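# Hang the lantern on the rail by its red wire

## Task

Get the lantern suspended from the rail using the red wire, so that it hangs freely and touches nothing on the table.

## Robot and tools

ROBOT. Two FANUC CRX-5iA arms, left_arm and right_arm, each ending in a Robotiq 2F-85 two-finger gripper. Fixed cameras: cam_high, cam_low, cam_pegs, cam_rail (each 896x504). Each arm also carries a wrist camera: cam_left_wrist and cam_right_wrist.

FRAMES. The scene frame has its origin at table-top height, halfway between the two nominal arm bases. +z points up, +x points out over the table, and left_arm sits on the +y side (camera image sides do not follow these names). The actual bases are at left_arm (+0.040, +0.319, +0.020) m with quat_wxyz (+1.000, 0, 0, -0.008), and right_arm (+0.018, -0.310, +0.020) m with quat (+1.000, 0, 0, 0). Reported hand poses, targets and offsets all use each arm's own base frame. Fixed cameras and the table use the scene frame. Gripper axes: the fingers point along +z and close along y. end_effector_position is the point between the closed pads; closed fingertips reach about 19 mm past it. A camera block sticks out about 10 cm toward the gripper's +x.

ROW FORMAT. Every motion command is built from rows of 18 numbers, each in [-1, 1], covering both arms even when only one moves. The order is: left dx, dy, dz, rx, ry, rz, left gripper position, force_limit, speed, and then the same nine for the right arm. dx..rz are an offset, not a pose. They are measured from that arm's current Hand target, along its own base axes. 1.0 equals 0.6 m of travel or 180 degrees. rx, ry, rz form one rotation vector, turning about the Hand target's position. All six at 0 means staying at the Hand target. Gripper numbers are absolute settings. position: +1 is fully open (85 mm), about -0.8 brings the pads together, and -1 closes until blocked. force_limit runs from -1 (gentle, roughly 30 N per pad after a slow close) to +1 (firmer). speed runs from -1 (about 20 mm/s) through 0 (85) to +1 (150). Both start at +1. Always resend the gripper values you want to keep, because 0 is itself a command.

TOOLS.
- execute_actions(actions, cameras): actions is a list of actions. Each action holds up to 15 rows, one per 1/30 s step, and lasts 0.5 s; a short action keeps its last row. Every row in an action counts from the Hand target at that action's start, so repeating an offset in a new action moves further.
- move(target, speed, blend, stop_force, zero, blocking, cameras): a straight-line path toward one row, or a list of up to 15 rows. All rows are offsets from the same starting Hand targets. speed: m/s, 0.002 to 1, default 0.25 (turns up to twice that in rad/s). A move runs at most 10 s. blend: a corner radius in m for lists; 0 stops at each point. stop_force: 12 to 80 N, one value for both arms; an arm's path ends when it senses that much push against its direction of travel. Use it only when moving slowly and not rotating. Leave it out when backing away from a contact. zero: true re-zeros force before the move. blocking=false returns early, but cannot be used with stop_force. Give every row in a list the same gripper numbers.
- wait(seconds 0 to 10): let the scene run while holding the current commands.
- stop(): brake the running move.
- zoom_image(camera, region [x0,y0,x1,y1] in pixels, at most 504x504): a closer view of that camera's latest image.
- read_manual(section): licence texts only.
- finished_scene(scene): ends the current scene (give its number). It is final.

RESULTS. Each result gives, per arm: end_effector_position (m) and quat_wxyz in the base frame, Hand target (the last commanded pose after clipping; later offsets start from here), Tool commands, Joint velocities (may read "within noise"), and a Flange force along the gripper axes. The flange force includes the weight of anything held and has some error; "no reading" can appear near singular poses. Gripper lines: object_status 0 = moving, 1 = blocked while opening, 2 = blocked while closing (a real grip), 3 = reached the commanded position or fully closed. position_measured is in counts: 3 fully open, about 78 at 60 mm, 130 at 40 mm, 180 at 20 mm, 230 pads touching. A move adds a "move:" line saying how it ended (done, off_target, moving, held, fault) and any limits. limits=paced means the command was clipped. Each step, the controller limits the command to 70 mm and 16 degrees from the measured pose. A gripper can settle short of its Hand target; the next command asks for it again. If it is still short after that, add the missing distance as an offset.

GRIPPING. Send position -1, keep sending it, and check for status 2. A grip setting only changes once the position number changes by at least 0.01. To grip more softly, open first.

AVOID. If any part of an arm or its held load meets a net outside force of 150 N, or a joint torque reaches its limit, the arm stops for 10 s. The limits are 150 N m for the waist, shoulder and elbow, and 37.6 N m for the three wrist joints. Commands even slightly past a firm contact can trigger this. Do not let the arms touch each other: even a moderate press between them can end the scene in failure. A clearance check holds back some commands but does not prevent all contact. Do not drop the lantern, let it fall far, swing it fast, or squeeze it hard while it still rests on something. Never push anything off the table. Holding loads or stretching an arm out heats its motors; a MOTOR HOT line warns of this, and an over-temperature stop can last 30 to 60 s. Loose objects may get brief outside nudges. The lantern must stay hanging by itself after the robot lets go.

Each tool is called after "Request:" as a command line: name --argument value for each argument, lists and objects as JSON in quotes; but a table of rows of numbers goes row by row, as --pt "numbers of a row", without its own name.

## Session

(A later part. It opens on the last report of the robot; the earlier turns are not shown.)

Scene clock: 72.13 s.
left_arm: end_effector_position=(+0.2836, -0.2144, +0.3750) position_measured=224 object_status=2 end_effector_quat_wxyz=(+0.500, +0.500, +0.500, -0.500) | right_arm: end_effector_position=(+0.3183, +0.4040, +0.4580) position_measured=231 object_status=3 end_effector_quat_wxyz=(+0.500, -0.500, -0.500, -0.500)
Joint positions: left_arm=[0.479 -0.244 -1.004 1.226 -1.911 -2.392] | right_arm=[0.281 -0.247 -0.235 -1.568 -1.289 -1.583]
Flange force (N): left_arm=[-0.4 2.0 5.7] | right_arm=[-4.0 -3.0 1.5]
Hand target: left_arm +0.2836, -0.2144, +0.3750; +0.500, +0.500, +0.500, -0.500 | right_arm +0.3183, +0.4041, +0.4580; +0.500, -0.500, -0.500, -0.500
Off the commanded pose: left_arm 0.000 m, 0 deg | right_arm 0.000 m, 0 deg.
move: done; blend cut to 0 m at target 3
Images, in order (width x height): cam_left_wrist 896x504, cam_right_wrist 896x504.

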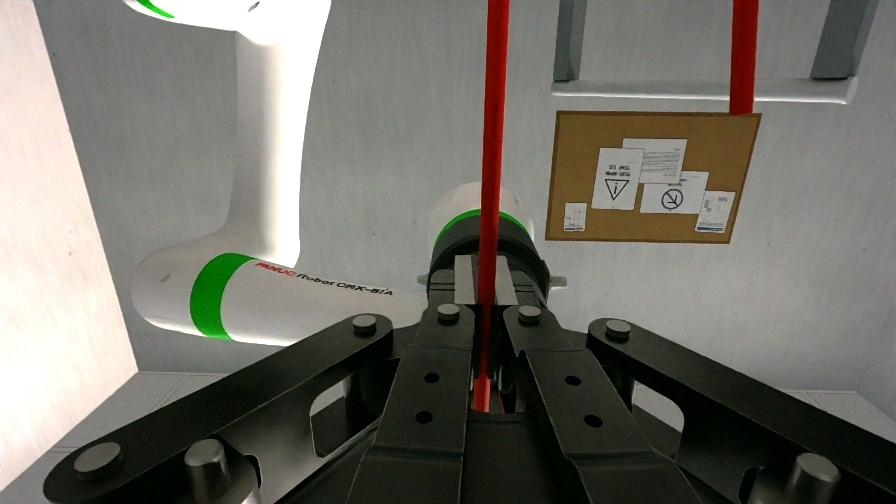

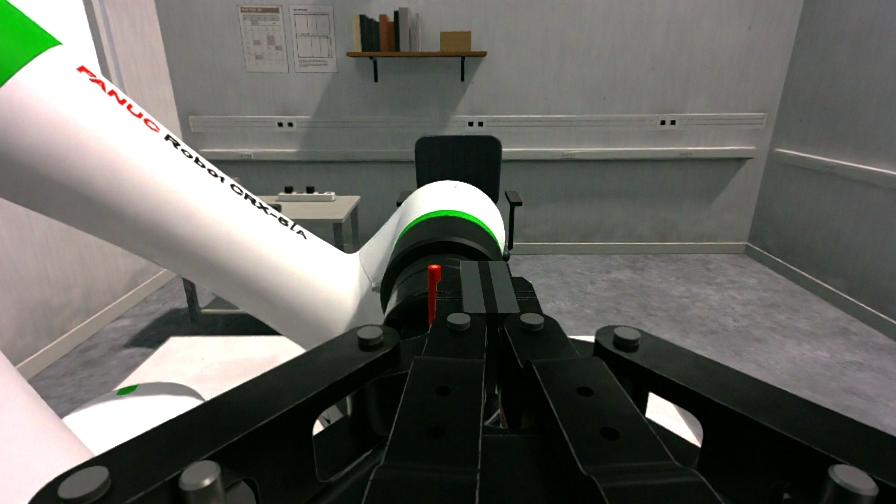

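Request:
move --pt "0 0 0 0 0 0 -1 0 -1 -0.006 0 -0.005 0 0 0 -0.98 0 -0.5" --pt "0 0 0 0 0 0 -1 0 -1 -0.0748 0 -0.0138 0 -0.1667 0 -0.98 0 -0.5" --pt "0 0 0 0 0 0 -1 0 -1 -0.1292 0 -0.0553 0 -0.3333 0 -0.98 0 -0.5" --pt "0 0 0 0 0 0 -1 0 -1 -0.1537 0 -0.1175 0 -0.5 0 -0.98 0 -0.5" --pt "0 0 0 0 0 0 -1 0 -1 -0.14 0 -0.1795 0 -0.6667 0 -0.98 0 -0.5" --pt "0 0 0 0 0 0 -1 0 -1 -0.1072 0 -0.2165 0 -0.8056 0 -0.98 0 -0.5" --pt "0 0 0 0 0 0 -1 0 -1 -0.185 0 -0.155 0 -0.75 0 -0.98 0 -0.5" --pt "0 0 0 0 0 0 -1 0 -1 -0.185 -0.14 -0.155 0 -0.75 0 -0.98 0 -0.5" --speed '[0.05,0.3,0.3,0.3,0.3,0.25,0.1,0.2]' --blend '[0.003,0.01,0.01,0.01,0.01,0,0.01,0]' --cameras '["cam_high","cam_pegs","cam_left_wrist","cam_right_wrist","cam_rail"]'

Scene clock: 80.87 s.
left_arm: end_effector_position=(+0.2836, -0.2144, +0.3750) position_measured=224 object_status=2 end_effector_quat_wxyz=(+0.500, +0.500, +0.500, -0.500) | right_arm: end_effector_position=(+0.2073, +0.3201, +0.3650) position_measured=231 object_status=3 end_effector_quat_wxyz=(+0.270, -0.271, +0.653, +0.653)
Joint positions: left_arm=[0.479 -0.244 -1.004 1.226 -1.911 -2.392] | right_arm=[0.035 -0.528 -0.632 -1.574 -1.537 0.89]
Flange force (N): left_arm=[-0.5 2.0 5.7] | right_arm=[5.5 0.9 3.6]
Hand target: left_arm +0.2836, -0.2144, +0.3750; +0.500, +0.500, +0.500, -0.500 | right_arm +0.2073, +0.3201, +0.3650; +0.270, -0.271, +0.653, +0.653
Off the commanded pose: left_arm 0.000 m, 0 deg | right_arm 0.000 m, 0 deg.
move: done; blend cut to 0.0023 m at target 1
Images, in order (width x height): cam_high 896x504, cam_pegs 896x504, cam_rail 896x504, cam_left_wrist 896x504, cam_right_wrist 896x504.

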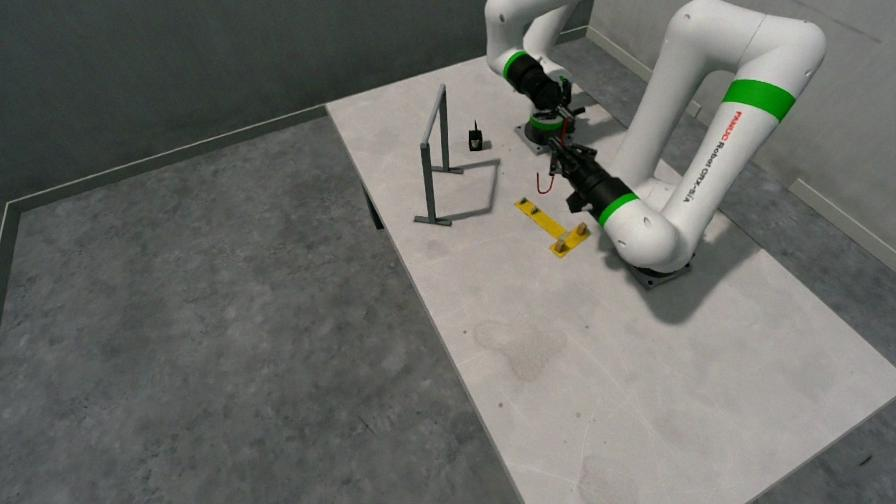

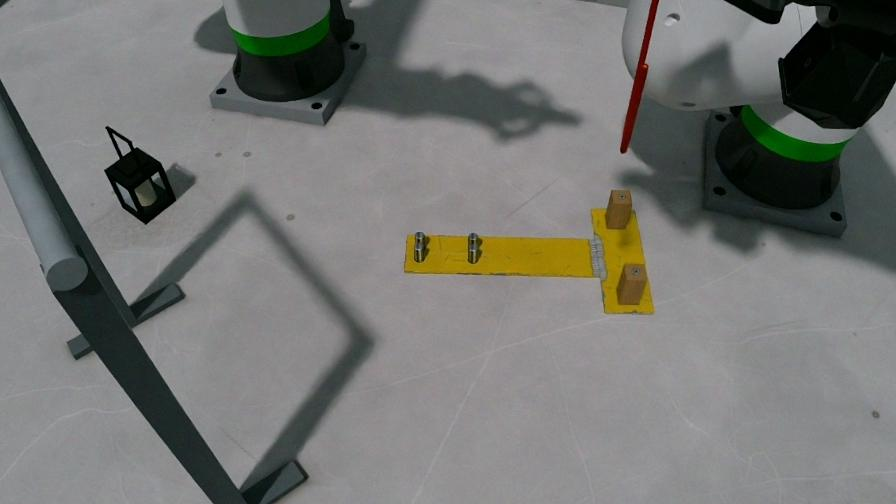

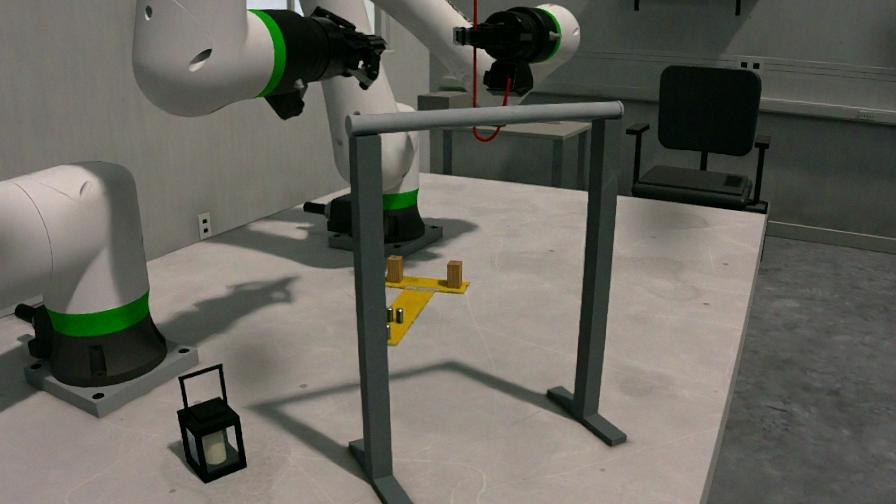

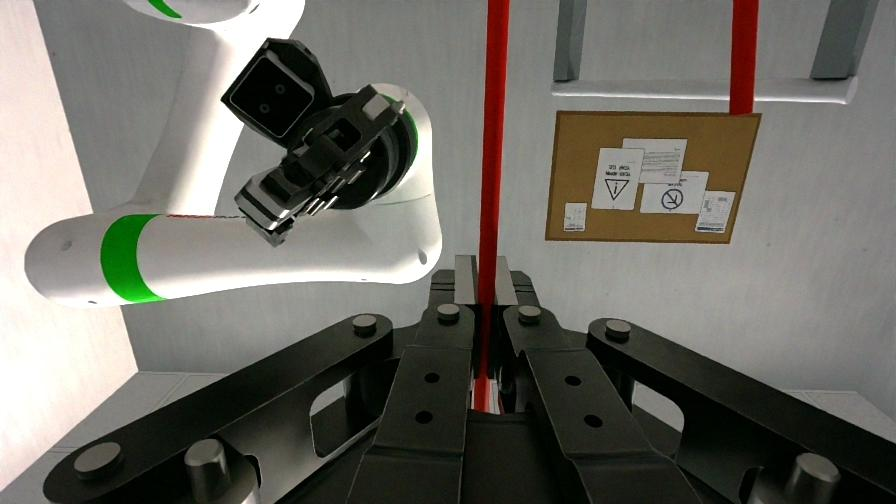

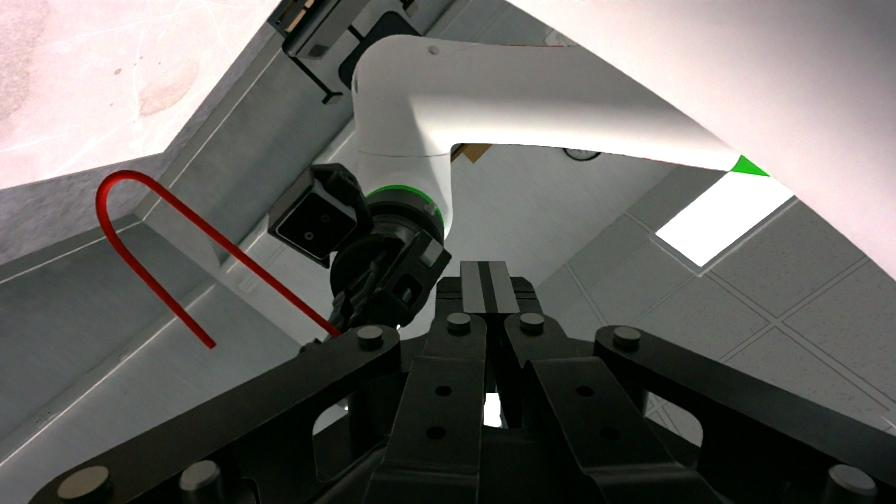

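Request:
move --pt "0 0 0 0 0 0 -1 0 -1 -0.012 -0.083 0.19 -0.236 0.0975 -0.098 -0.3 0 -0.5" --pt "0 0 0 0 0 0 -1 0 -1 0.133 0.15 0.258 -0.472 0.195 -0.196 -0.3 0 -0.5" --speed 0.35 --blend '[0.03,0]' --cameras '["cam_high","cam_right_wrist","cam_rail"]'

Scene clock: 85.97 s.
left_arm: end_effector_position=(+0.2836, -0.2144, +0.3750) position_measured=224 object_status=2 end_effector_quat_wxyz=(+0.500, +0.500, +0.500, -0.500) | right_arm: end_effector_position=(+0.2871, +0.4100, +0.5198) position_measured=167 object_status=3 end_effector_quat_wxyz=(+0.000, +0.000, +1.000, -0.001)
Joint positions: left_arm=[0.479 -0.244 -1.004 1.226 -1.911 -2.392] | right_arm=[1.223 0.357 1.015 0.002 -2.229 -1.223]
Flange force (N): left_arm=[-0.3 2.0 5.4] | right_arm=no reading
Hand target: left_arm +0.2836, -0.2144, +0.3750; +0.500, +0.500, +0.500, -0.500 | right_arm +0.2871, +0.4101, +0.5198; +0.000, +0.000, +1.000, -0.001
Off the commanded pose: left_arm 0.000 m, 0 deg | right_arm 0.000 m, 0 deg.
move: done
Images, in order (width x height): cam_high 896x504, cam_rail 896x504, cam_right_wrist 896x504.

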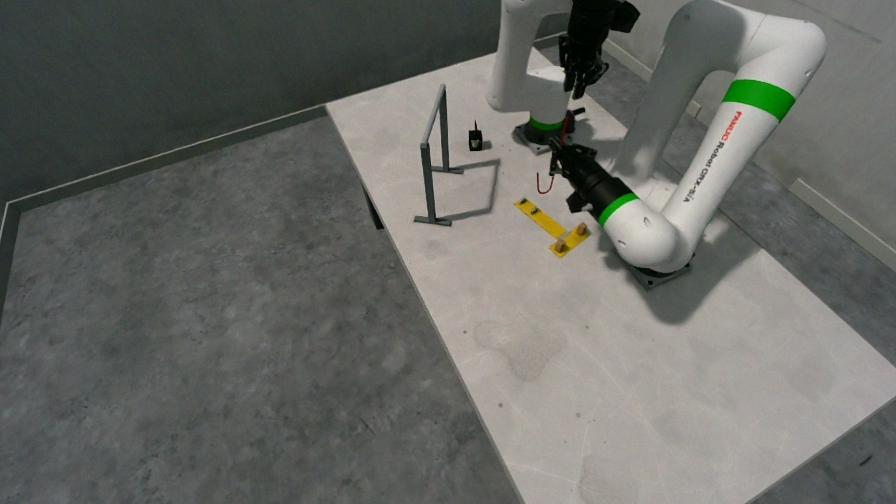

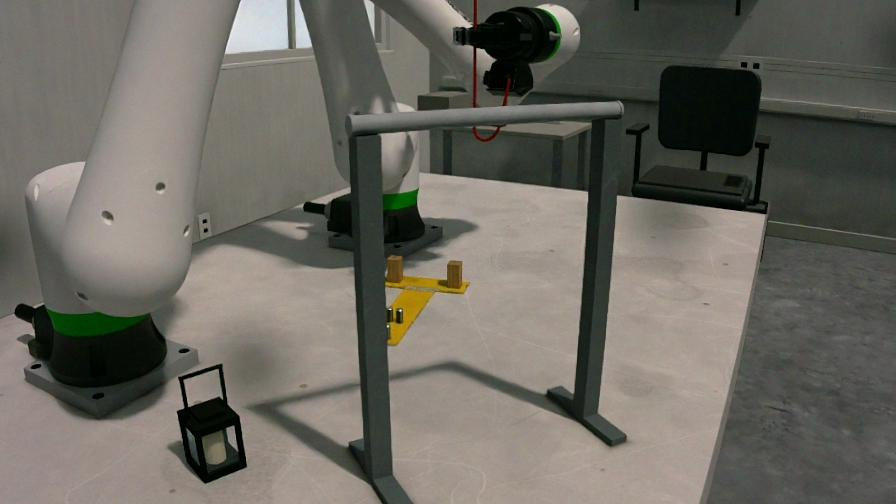

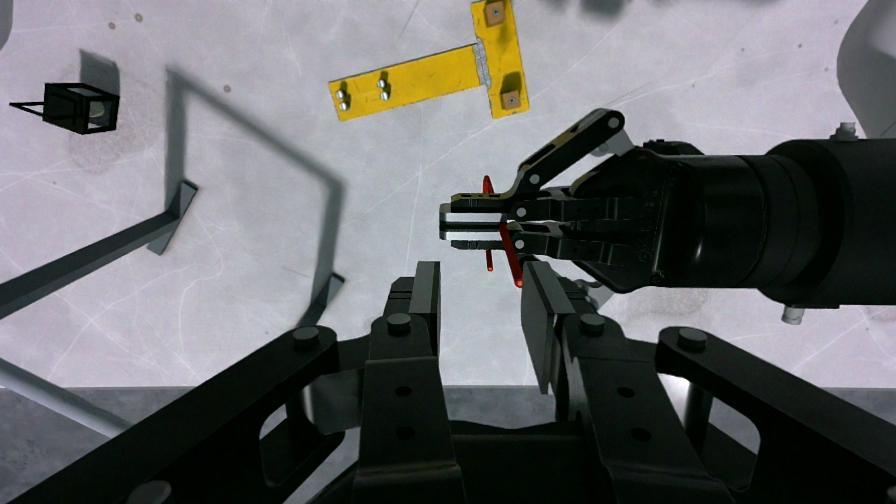

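Request:
zoom_image --camera "cam_right_wrist" --region '[400, 130, 600, 310]'

Request:
zoom_image --camera "cam_high" --region '[490, 50, 650, 210]'

Scaled by 2.520.

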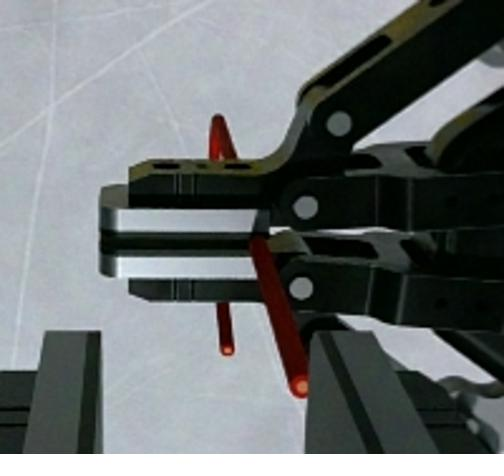

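Scaled by 3.150.

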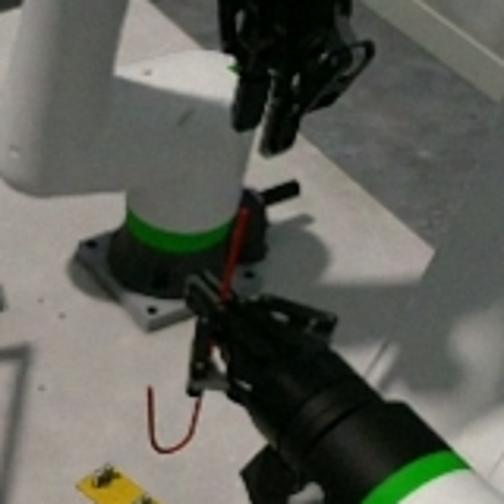

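Request:
move --pt "0 0 0 0 0 0 -1 0 -1 0.005 -0.217 0 0.16 0.16 -0.16 -0.98 0 -0.5" --pt "0 0 0 0 0 0 -1 0 -1 0.0525 -0.13 -0.131 0.385 0.385 -0.385 -0.98 0 -0.5" --pt "0 0 0 0 0 0 -1 0 -1 0.0525 0.0232 -0.131 0.385 0.385 -0.385 -0.98 0 -0.5" --speed '[0.4,0.4,0.15]' --blend '[0.03,0.01,0]' --cameras '["cam_right_wrist","cam_left_wrist","cam_high"]'

Scene clock: 95.23 s.
left_arm: end_effector_position=(+0.2836, -0.2144, +0.3750) position_measured=224 object_status=2 end_effector_quat_wxyz=(+0.500, +0.500, +0.500, -0.500) | right_arm: end_effector_position=(+0.3186, +0.4240, +0.4412) position_measured=231 object_status=3 end_effector_quat_wxyz=(+0.500, -0.500, -0.500, -0.500)
Joint positions: left_arm=[0.479 -0.244 -1.004 1.226 -1.911 -2.392] | right_arm=[0.332 -0.215 -0.248 -1.582 -1.239 -1.537]
Flange force (N): left_arm=[-0.5 1.7 5.1] | right_arm=[-4.5 -0.9 -0.7]
Hand target: left_arm +0.2836, -0.2144, +0.3750; +0.500, +0.500, +0.500, -0.500 | right_arm +0.3186, +0.4240, +0.4412; +0.500, -0.500, -0.500, -0.499
Off the commanded pose: left_arm 0.000 m, 0 deg | right_arm 0.000 m, 0 deg.
move: done
Images, in order (width x height): cam_high 896x504, cam_left_wrist 896x504, cam_right_wrist 896x504.

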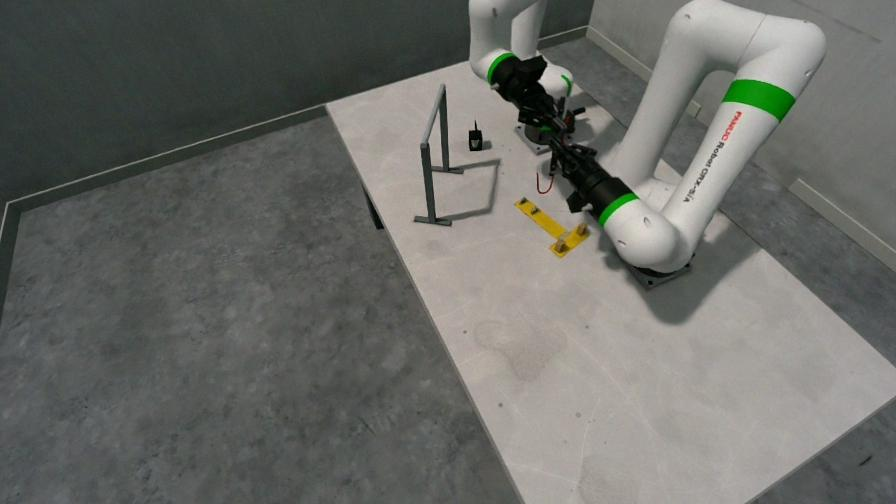

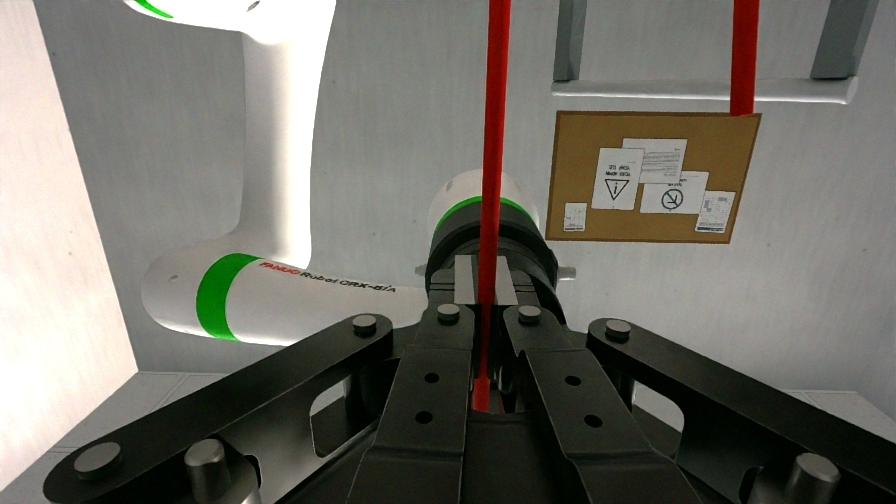

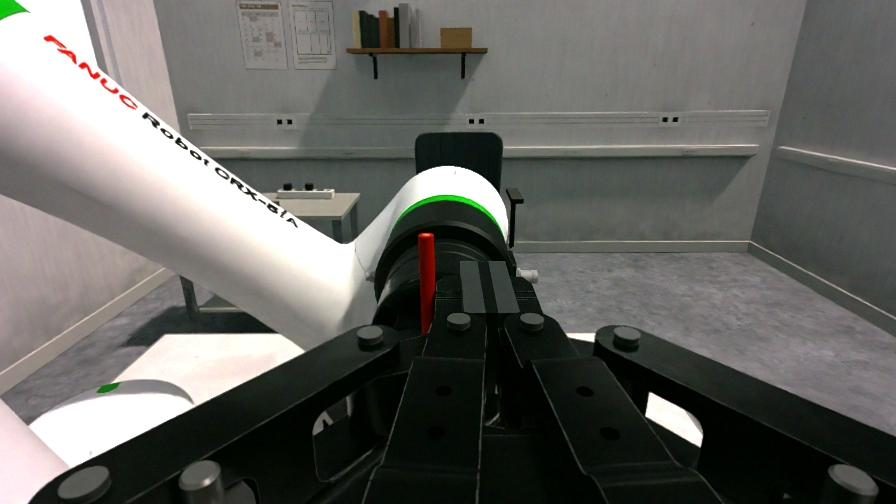

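Request:
move --pt "0 0 0 0 0 0 -1 0 -1 -0.0067 0 0 0 0 0 -0.98 0 -0.5" --pt "0 0 0 0 0 0 -1 0 -1 -0.0645 0 -0.0047 0 -0.1667 0 -0.98 0 -0.5" --pt "0 0 0 0 0 0 -1 0 -1 -0.1108 0 -0.0382 0 -0.3333 0 -0.98 0 -0.5" --pt "0 0 0 0 0 0 -1 0 -1 -0.1308 0 -0.0895 0 -0.5 0 -0.98 0 -0.5" --pt "0 0 0 0 0 0 -1 0 -1 -0.123 0 -0.1415 0 -0.6667 0 -0.98 0 -0.5" --pt "0 0 0 0 0 0 -1 0 -1 -0.0972 0 -0.1735 0 -0.8056 0 -0.98 0 -0.5" --pt "0 0 0 0 0 0 -1 0 -1 -0.189 0 -0.135 0 -0.75 0 -0.98 0 -0.5" --pt "0 0 0 0 0 0 -1 0 -1 -0.189 -0.16 -0.135 0 -0.75 0 -0.98 0 -0.5" --speed '[0.05,0.3,0.3,0.3,0.3,0.25,0.1,0.2]' --blend '[0.003,0.01,0.01,0.01,0.01,0,0.01,0]' --cameras '["cam_high","cam_left_wrist","cam_right_wrist"]'

Scene clock: 103.43 s.
left_arm: end_effector_position=(+0.2836, -0.2144, +0.3750) position_measured=224 object_status=2 end_effector_quat_wxyz=(+0.500, +0.500, +0.500, -0.500) | right_arm: end_effector_position=(+0.2052, +0.3280, +0.3602) position_measured=231 object_status=3 end_effector_quat_wxyz=(+0.271, -0.270, +0.654, +0.653)
Joint positions: left_arm=[0.479 -0.244 -1.004 1.226 -1.911 -2.392] | right_arm=[0.071 -0.528 -0.644 -1.579 -1.499 0.901]
Flange force (N): left_arm=[-0.1 2.0 5.9] | right_arm=[5.3 0.9 3.1]
Hand target: left_arm +0.2836, -0.2144, +0.3750; +0.500, +0.500, +0.500, -0.500 | right_arm +0.2052, +0.3280, +0.3602; +0.271, -0.270, +0.654, +0.653
Off the commanded pose: left_arm 0.000 m, 0 deg | right_arm 0.000 m, 0 deg.
move: done; blend cut to 0.002 m at target 1
Images, in order (width x height): cam_high 896x504, cam_left_wrist 896x504, cam_right_wrist 896x504.

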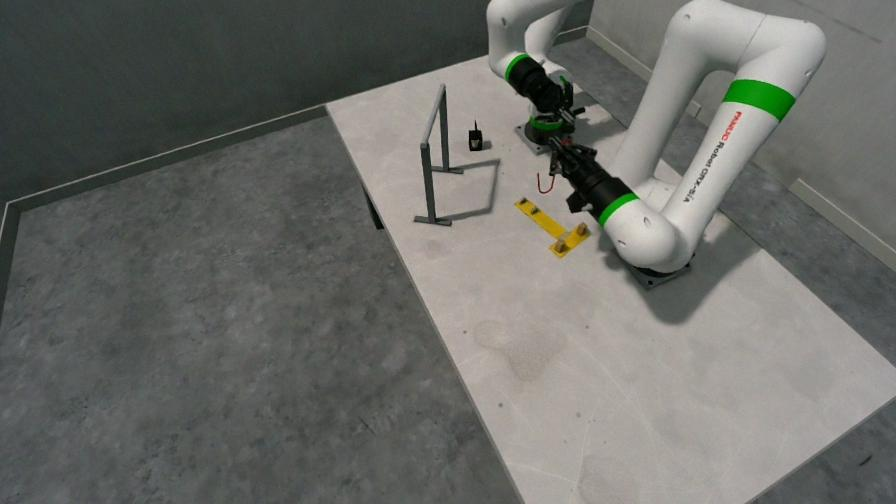

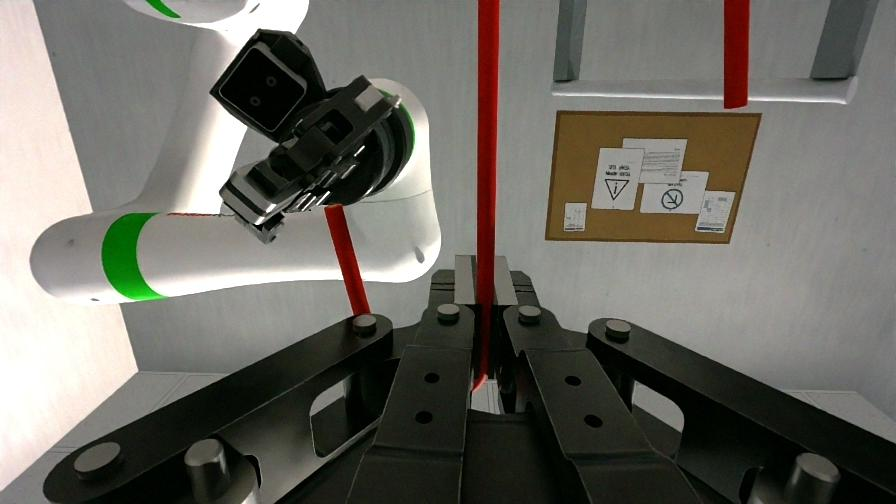

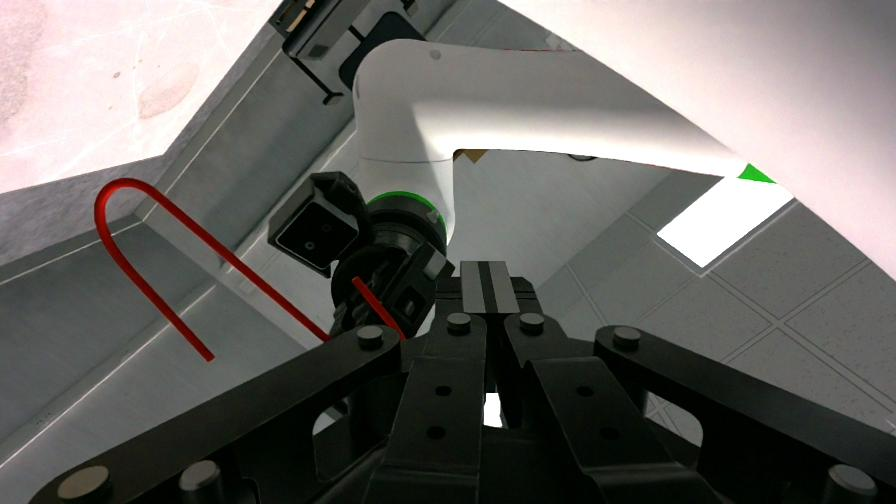

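Request:
move --pt "0 0 0 0 0 0 -1 0 -1 -0.012 -0.083 0.19 -0.236 0.0975 -0.098 -0.3 0 -0.5" --pt "0 0 0 0 0 0 -1 0 -1 0.136 0.162 0.2 -0.472 0.195 -0.196 -0.3 0 -0.5" --speed 0.4 --blend '[0.03,0]' --cameras '["cam_right_wrist","cam_high"]'

Request:
zoom_image --camera "cam_right_wrist" --region '[350, 130, 630, 310]'

Scene clock: 107.17 s.
left_arm: end_effector_position=(+0.2836, -0.2144, +0.3750) position_measured=224 object_status=2 end_effector_quat_wxyz=(+0.500, +0.500, +0.500, -0.500) | right_arm: end_effector_position=(+0.2868, +0.4252, +0.4802) position_measured=167 object_status=3 end_effector_quat_wxyz=(+0.001, +0.000, +1.000, -0.001)
Joint positions: left_arm=[0.479 -0.244 -1.004 1.226 -1.911 -2.392] | right_arm=[1.235 0.31 0.839 0.003 -2.101 -1.235]
Flange force (N): left_arm=[-0.3 2.4 5.8] | right_arm=[2.5 -1.0 5.8]
Hand target: left_arm +0.2836, -0.2144, +0.3750; +0.500, +0.500, +0.500, -0.500 | right_arm +0.2868, +0.4252, +0.4802; +0.001, +0.000, +1.000, -0.001
Off the commanded pose: left_arm 0.000 m, 0 deg | right_arm 0.000 m, 0 deg.
move: done
Images, in order (width x height): cam_high 896x504, cam_right_wrist 896x504.

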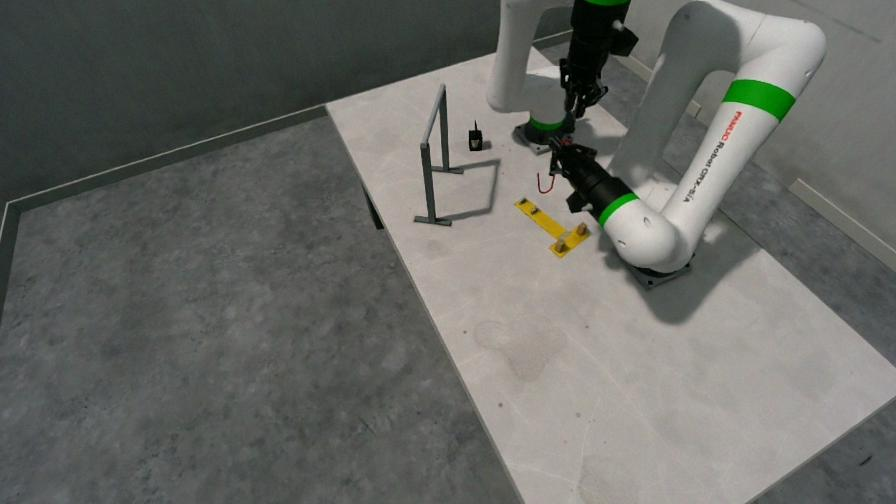

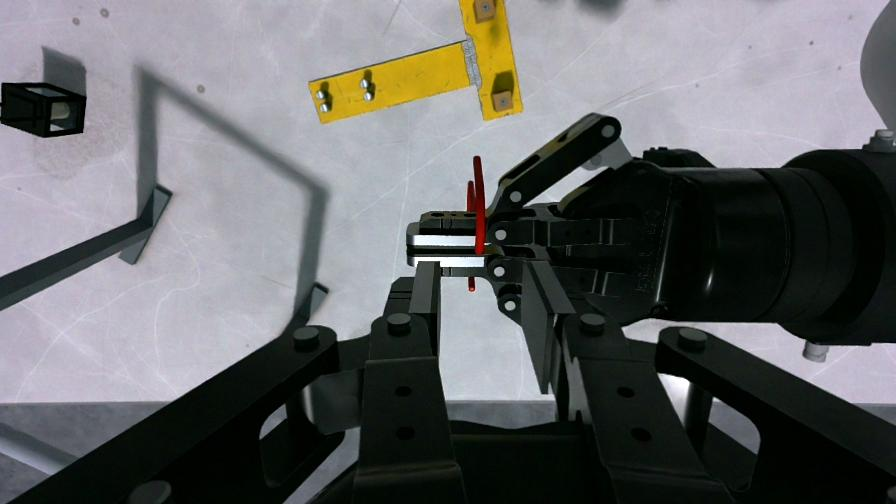

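Scaled by 1.800.

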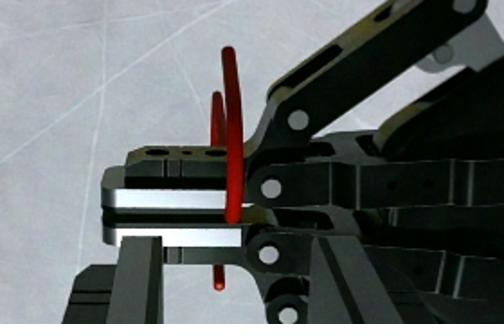

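Request:
move --pt "0 0 0 0 0 0 -1 0 -1 -0.0147 0.0097 -0.06 0 0 0 -0.3 0 -0.5" --pt "0 0 0 0 0 0 -1 0 -1 -0.0147 0.0097 -0.1153 0 0 0 -0.3 0 -0.5" --speed '[0.15,0.07]' --blend '[0.01,0]' --cameras '["cam_right_wrist"]'

Scene clock: 112.53 s.
left_arm: end_effector_position=(+0.2836, -0.2144, +0.3750) position_measured=224 object_status=2 end_effector_quat_wxyz=(+0.500, +0.500, +0.500, -0.500) | right_arm: end_effector_position=(+0.2780, +0.4309, +0.4164) position_measured=167 object_status=3 end_effector_quat_wxyz=(+0.001, +0.000, +1.000, -0.001)
Joint positions: left_arm=[0.479 -0.244 -1.004 1.226 -1.911 -2.392] | right_arm=[1.256 0.225 0.565 0.003 -1.913 -1.256]
Flange force (N): left_arm=[-0.4 2.1 5.6] | right_arm=[1.8 0.2 4.0]
Hand target: left_arm +0.2836, -0.2144, +0.3750; +0.500, +0.500, +0.500, -0.500 | right_arm +0.2780, +0.4310, +0.4163; +0.001, +0.000, +1.000, -0.001 (not the last commanded pose)
Off the commanded pose: left_arm 0.000 m, 0 deg | right_arm 0.005 m, 0 deg.
move: held (right_arm; a check stopped the path); limits=held
pose unreachable (right arm): on one or more control steps of this call, first in action 0 (counted from 0), this arm could not follow its commanded pose, so it was not sent that pose on those steps. It may still have moved: this result reports where it is.
cause: moving toward the commanded pose would bring a part of the arm too close to another arm (this arm's gripper and the left arm's gripper, 8 mm apart when this arm was first held).
Images, in order (width x height): cam_right_wrist 896x504.

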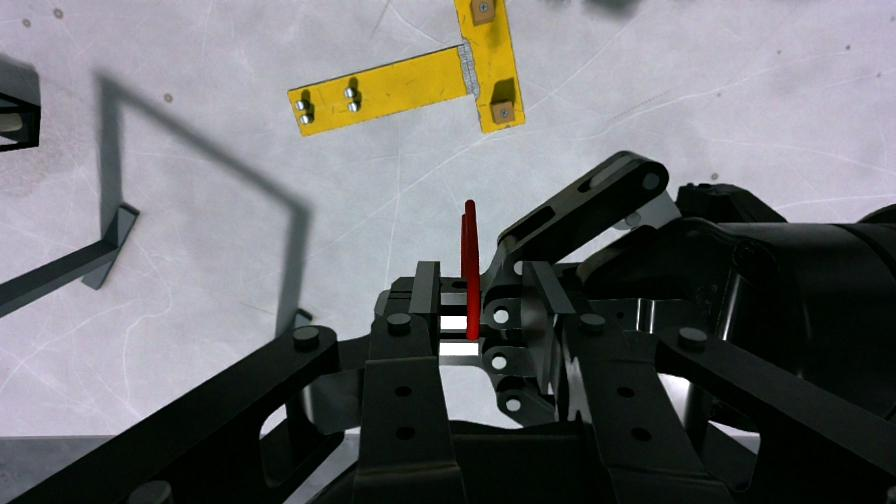

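Request:
execute_actions --actions '[[[0,0,0,0,0,0,-1,0,-1,0,0,0,0,0,0,-1,0,-1]],[[0,0,0,0,0,0,-1,0,-1,0,0,0,0,0,0,-1,0,-1]],[[0,0,0,0,0,0,-1,0,-1,0,0,0,0,0,0,-1,0,-1]],[[0,0,0,0,0,0,-1,0,-1,0,0,0,0,0,0,-1,0,-1]]]' --cameras '["cam_right_wrist"]'

Scene clock: 116.23 s.
left_arm: end_effector_position=(+0.2836, -0.2144, +0.3750) position_measured=224 object_status=2 end_effector_quat_wxyz=(+0.500, +0.500, +0.500, -0.500) | right_arm: end_effector_position=(+0.2780, +0.4310, +0.4163) position_measured=231 object_status=3 end_effector_quat_wxyz=(+0.001, +0.000, +1.000, -0.001)
Joint positions: left_arm=[0.479 -0.244 -1.004 1.226 -1.911 -2.392] | right_arm=[1.256 0.225 0.565 0.003 -1.913 -1.256]
Flange force (N): left_arm=[-0.4 2.3 5.5] | right_arm=[1.4 0.6 3.7]
Flange force at the end of the 1st action (N): left_arm=[-0.4 2.6 6.3] | right_arm=[1.2 0.3 3.8]
Flange force at the end of the 2nd action (N): left_arm=[-0.4 2.2 5.7] | right_arm=[1.2 0.6 4.4]
Flange force at the end of the 3rd action (N): left_arm=[-0.5 1.9 5.8] | right_arm=[1.7 0.8 3.7]
Hand target: left_arm +0.2836, -0.2144, +0.3750; +0.500, +0.500, +0.500, -0.500 | right_arm +0.2780, +0.4310, +0.4163; +0.001, +0.000, +1.000, -0.001
Off the commanded pose: left_arm 0.000 m, 0 deg | right_arm 0.000 m, 0 deg.
Step readings (end_effector_position of left_arm | right_arm; steps 1 to 15: 1st action; 16 to 30: 2nd action; 31 to 45: 3rd action; 46 to 60: 4th action):
0: (+0.2836, -0.2144, +0.3750) | (+0.2780, +0.4310, +0.4163)
1: (+0.2836, -0.2144, +0.3750) | (+0.2780, +0.4310, +0.4163)
2: (+0.2836, -0.2144, +0.3750) | (+0.2780, +0.4310, +0.4163)
4: (+0.2836, -0.2144, +0.3750) | (+0.2780, +0.4310, +0.4163)
8: (+0.2836, -0.2144, +0.3750) | (+0.2780, +0.4310, +0.4163)
15: (+0.2836, -0.2144, +0.3750) | (+0.2780, +0.4310, +0.4163)
16: (+0.2836, -0.2144, +0.3750) | (+0.2780, +0.4310, +0.4163)
17: (+0.2836, -0.2144, +0.3750) | (+0.2780, +0.4310, +0.4163)
19: (+0.2836, -0.2144, +0.3750) | (+0.2780, +0.4310, +0.4163)
23: (+0.2836, -0.2144, +0.3750) | (+0.2780, +0.4310, +0.4163)
30: (+0.2836, -0.2144, +0.3750) | (+0.2780, +0.4310, +0.4163)
31: (+0.2836, -0.2144, +0.3750) | (+0.2780, +0.4310, +0.4163)
32: (+0.2836, -0.2144, +0.3750) | (+0.2780, +0.4310, +0.4163)
34: (+0.2836, -0.2144, +0.3750) | (+0.2780, +0.4310, +0.4163)
38: (+0.2836, -0.2144, +0.3750) | (+0.2780, +0.4310, +0.4163)
45: (+0.2836, -0.2144, +0.3750) | (+0.2780, +0.4310, +0.4163)
46: (+0.2836, -0.2144, +0.3750) | (+0.2780, +0.4310, +0.4163)
47: (+0.2836, -0.2144, +0.3750) | (+0.2780, +0.4310, +0.4163)
49: (+0.2836, -0.2144, +0.3750) | (+0.2780, +0.4310, +0.4163)
53: (+0.2836, -0.2144, +0.3750) | (+0.2780, +0.4310, +0.4163)
60: (+0.2836, -0.2144, +0.3750) | (+0.2780, +0.4310, +0.4163)
Images, in order (width x height): cam_right_wrist 896x504.

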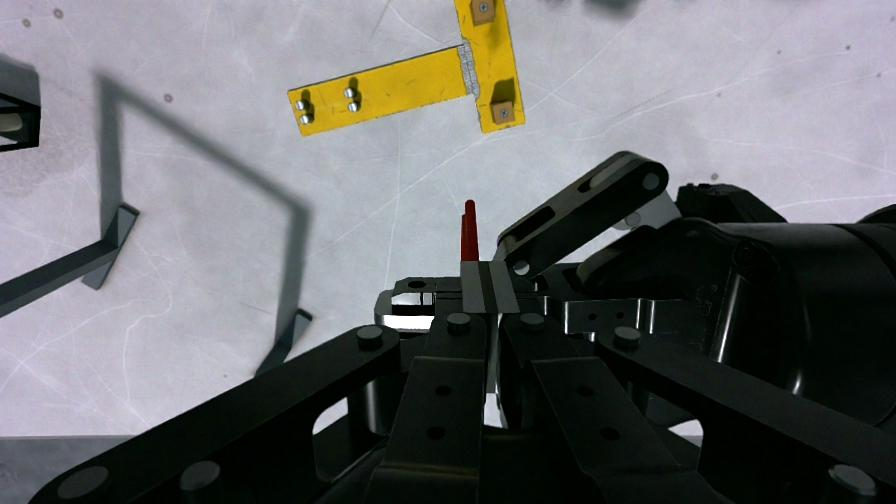

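Request:
wait --seconds 0 --cameras '["cam_low","cam_rail","cam_pegs","cam_high"]'

Request:
zoom_image --camera "cam_low" --region '[500, 120, 700, 260]'

Request:
zoom_image --camera "cam_rail" --region '[400, 0, 620, 150]'

Scene clock: 119.60 s.
left_arm: end_effector_position=(+0.2836, -0.2144, +0.3750) position_measured=224 object_status=2 end_effector_quat_wxyz=(+0.500, +0.500, +0.500, -0.500) | right_arm: end_effector_position=(+0.2780, +0.4310, +0.4163) position_measured=231 object_status=3 end_effector_quat_wxyz=(+0.001, +0.000, +1.000, -0.001)
Joint positions: left_arm=[0.479 -0.244 -1.004 1.226 -1.911 -2.392] | right_arm=[1.256 0.225 0.565 0.003 -1.913 -1.256]
Flange force (N): left_arm=[-0.6 1.7 5.7] | right_arm=[1.1 0.6 4.4]
Hand target: left_arm +0.2836, -0.2144, +0.3750; +0.500, +0.500, +0.500, -0.500 | right_arm +0.2780, +0.4310, +0.4163; +0.001, +0.000, +1.000, -0.001
Tool commands: left_gripper/position=-1.0 left_gripper/force_limit=+0.0 left_gripper/speed=-1.0 right_gripper/position=-1.0 right_gripper/force_limit=+0.0 right_gripper/speed=-1.0
Off the commanded pose: left_arm 0.000 m, 0 deg | right_arm 0.000 m, 0 deg.
Images, in order (width x height): cam_high 896x504, cam_low 896x504, cam_pegs 896x504, cam_rail 896x504.

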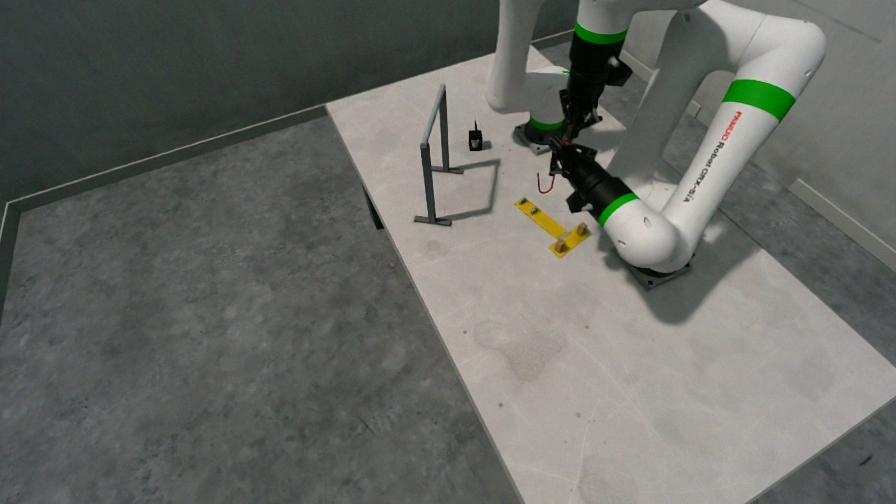

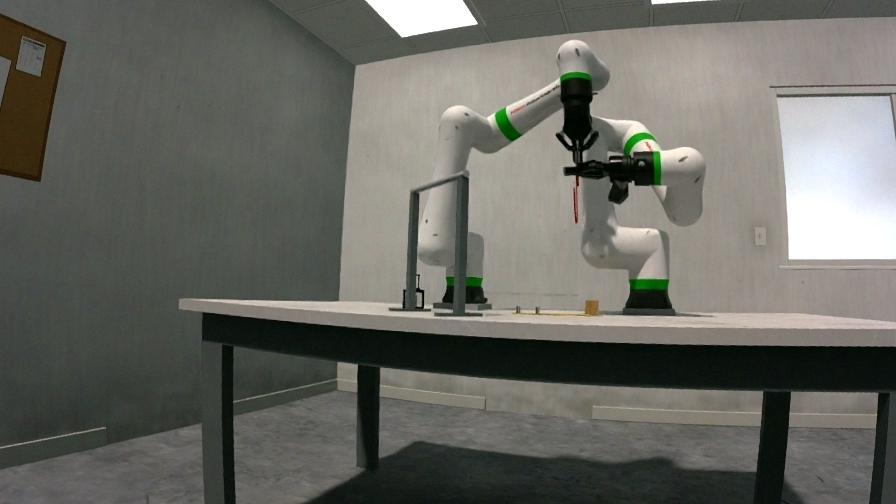

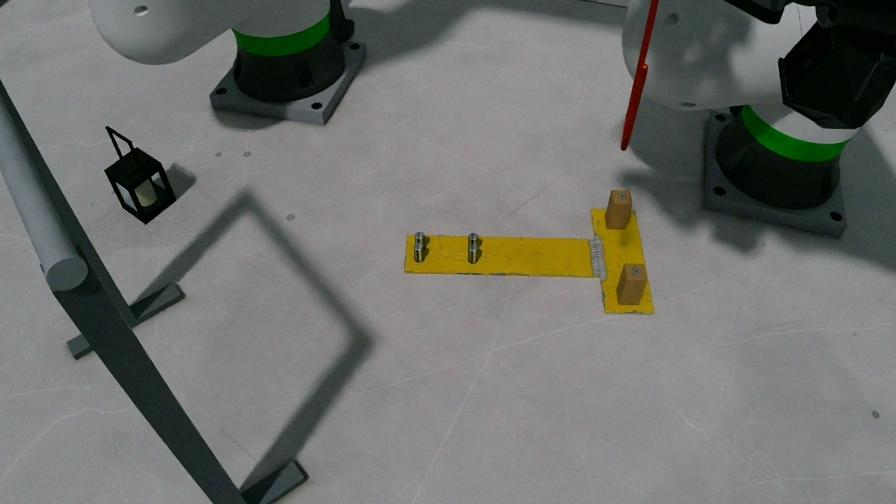

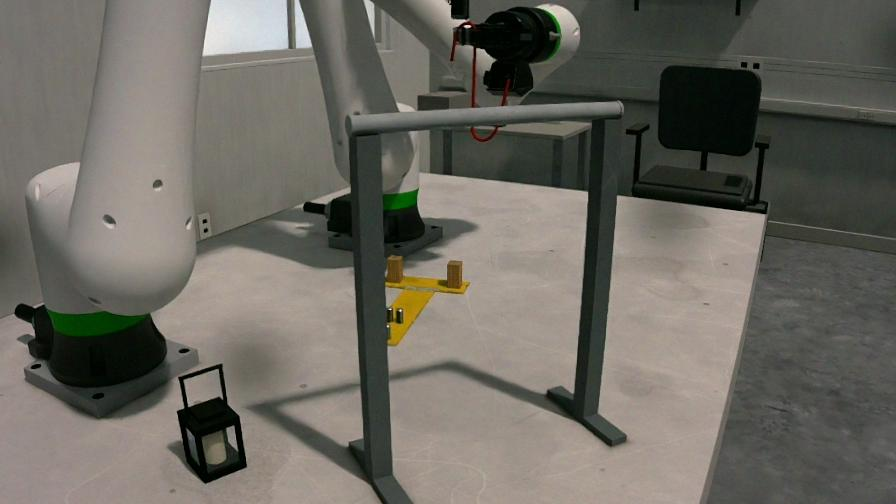

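Scaled by 2.520.

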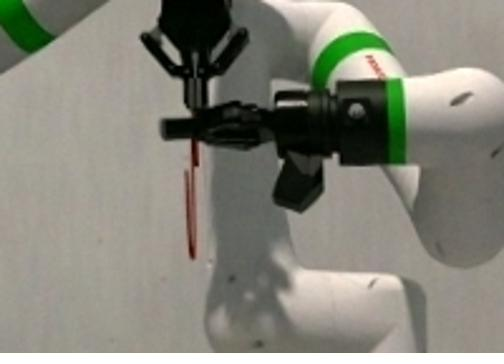

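Scaled by 2.291.

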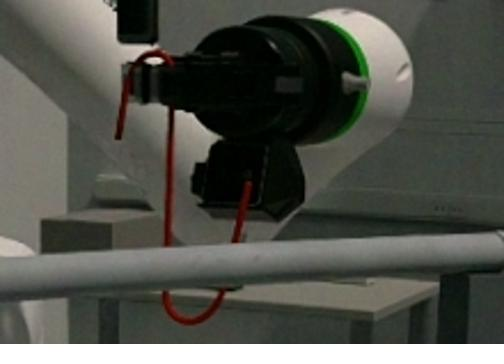

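Request:
move --pt "0 0 0 0 0 0 -1 0 -1 0 0 0.1 0 0 0 -0.45 0 0" --pt "0 0 0 0 0 0 -1 0 -1 0.02 -0.285 0.03 0.385 0.385 -0.385 -0.45 0 0" --pt "0 0 0 0 0 0 -1 0 -1 0.04 -0.152 -0.257 0.385 0.385 -0.385 -0.45 0 0" --pt "0 0 0 0 0 0 -1 0 -1 0.04 -0.01 -0.257 0.385 0.385 -0.385 -0.45 0 0" --speed '[0.3,0.5,0.4,0.15]' --blend '[0.03,0.05,0.015,0]' --cameras '["cam_right_wrist","cam_left_wrist"]'

Scene clock: 128.17 s.
left_arm: end_effector_position=(+0.2836, -0.2144, +0.3750) position_measured=224 object_status=2 end_effector_quat_wxyz=(+0.500, +0.500, +0.500, -0.500) | right_arm: end_effector_position=(+0.3020, +0.4249, +0.2621) position_measured=186 object_status=3 end_effector_quat_wxyz=(+0.501, -0.500, -0.501, -0.499)
Joint positions: left_arm=[0.479 -0.244 -1.004 1.226 -1.911 -2.392] | right_arm=[0.295 0.05 -0.493 -1.724 -1.32 -1.011]
Flange force (N): left_arm=[-0.5 1.9 5.9] | right_arm=[-5.1 -1.5 2.7]
Hand target: left_arm +0.2836, -0.2144, +0.3750; +0.500, +0.500, +0.500, -0.500 | right_arm +0.3020, +0.4250, +0.2621; +0.501, -0.500, -0.501, -0.499
Off the commanded pose: left_arm 0.000 m, 0 deg | right_arm 0.000 m, 0 deg.
move: done
Images, in order (width x height): cam_left_wrist 896x504, cam_right_wrist 896x504.

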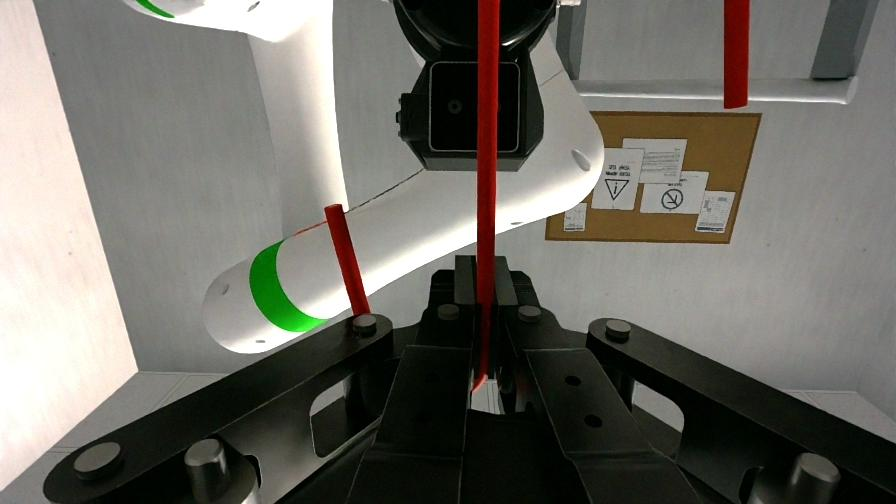

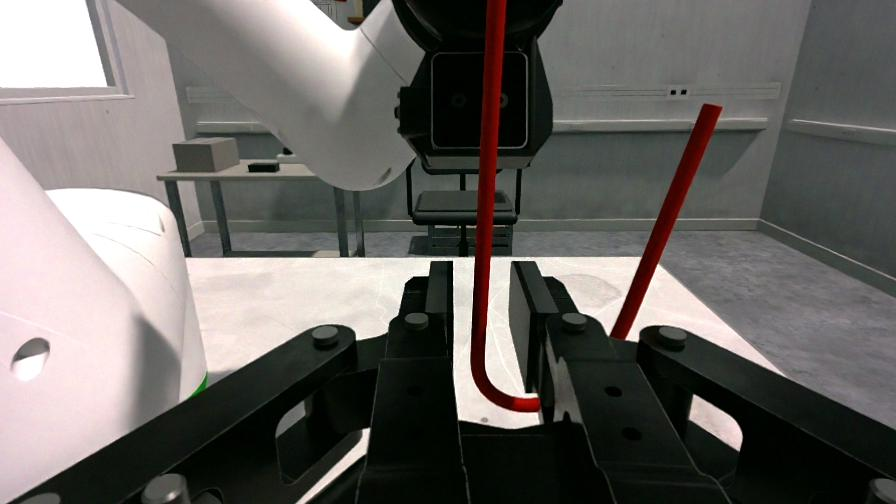

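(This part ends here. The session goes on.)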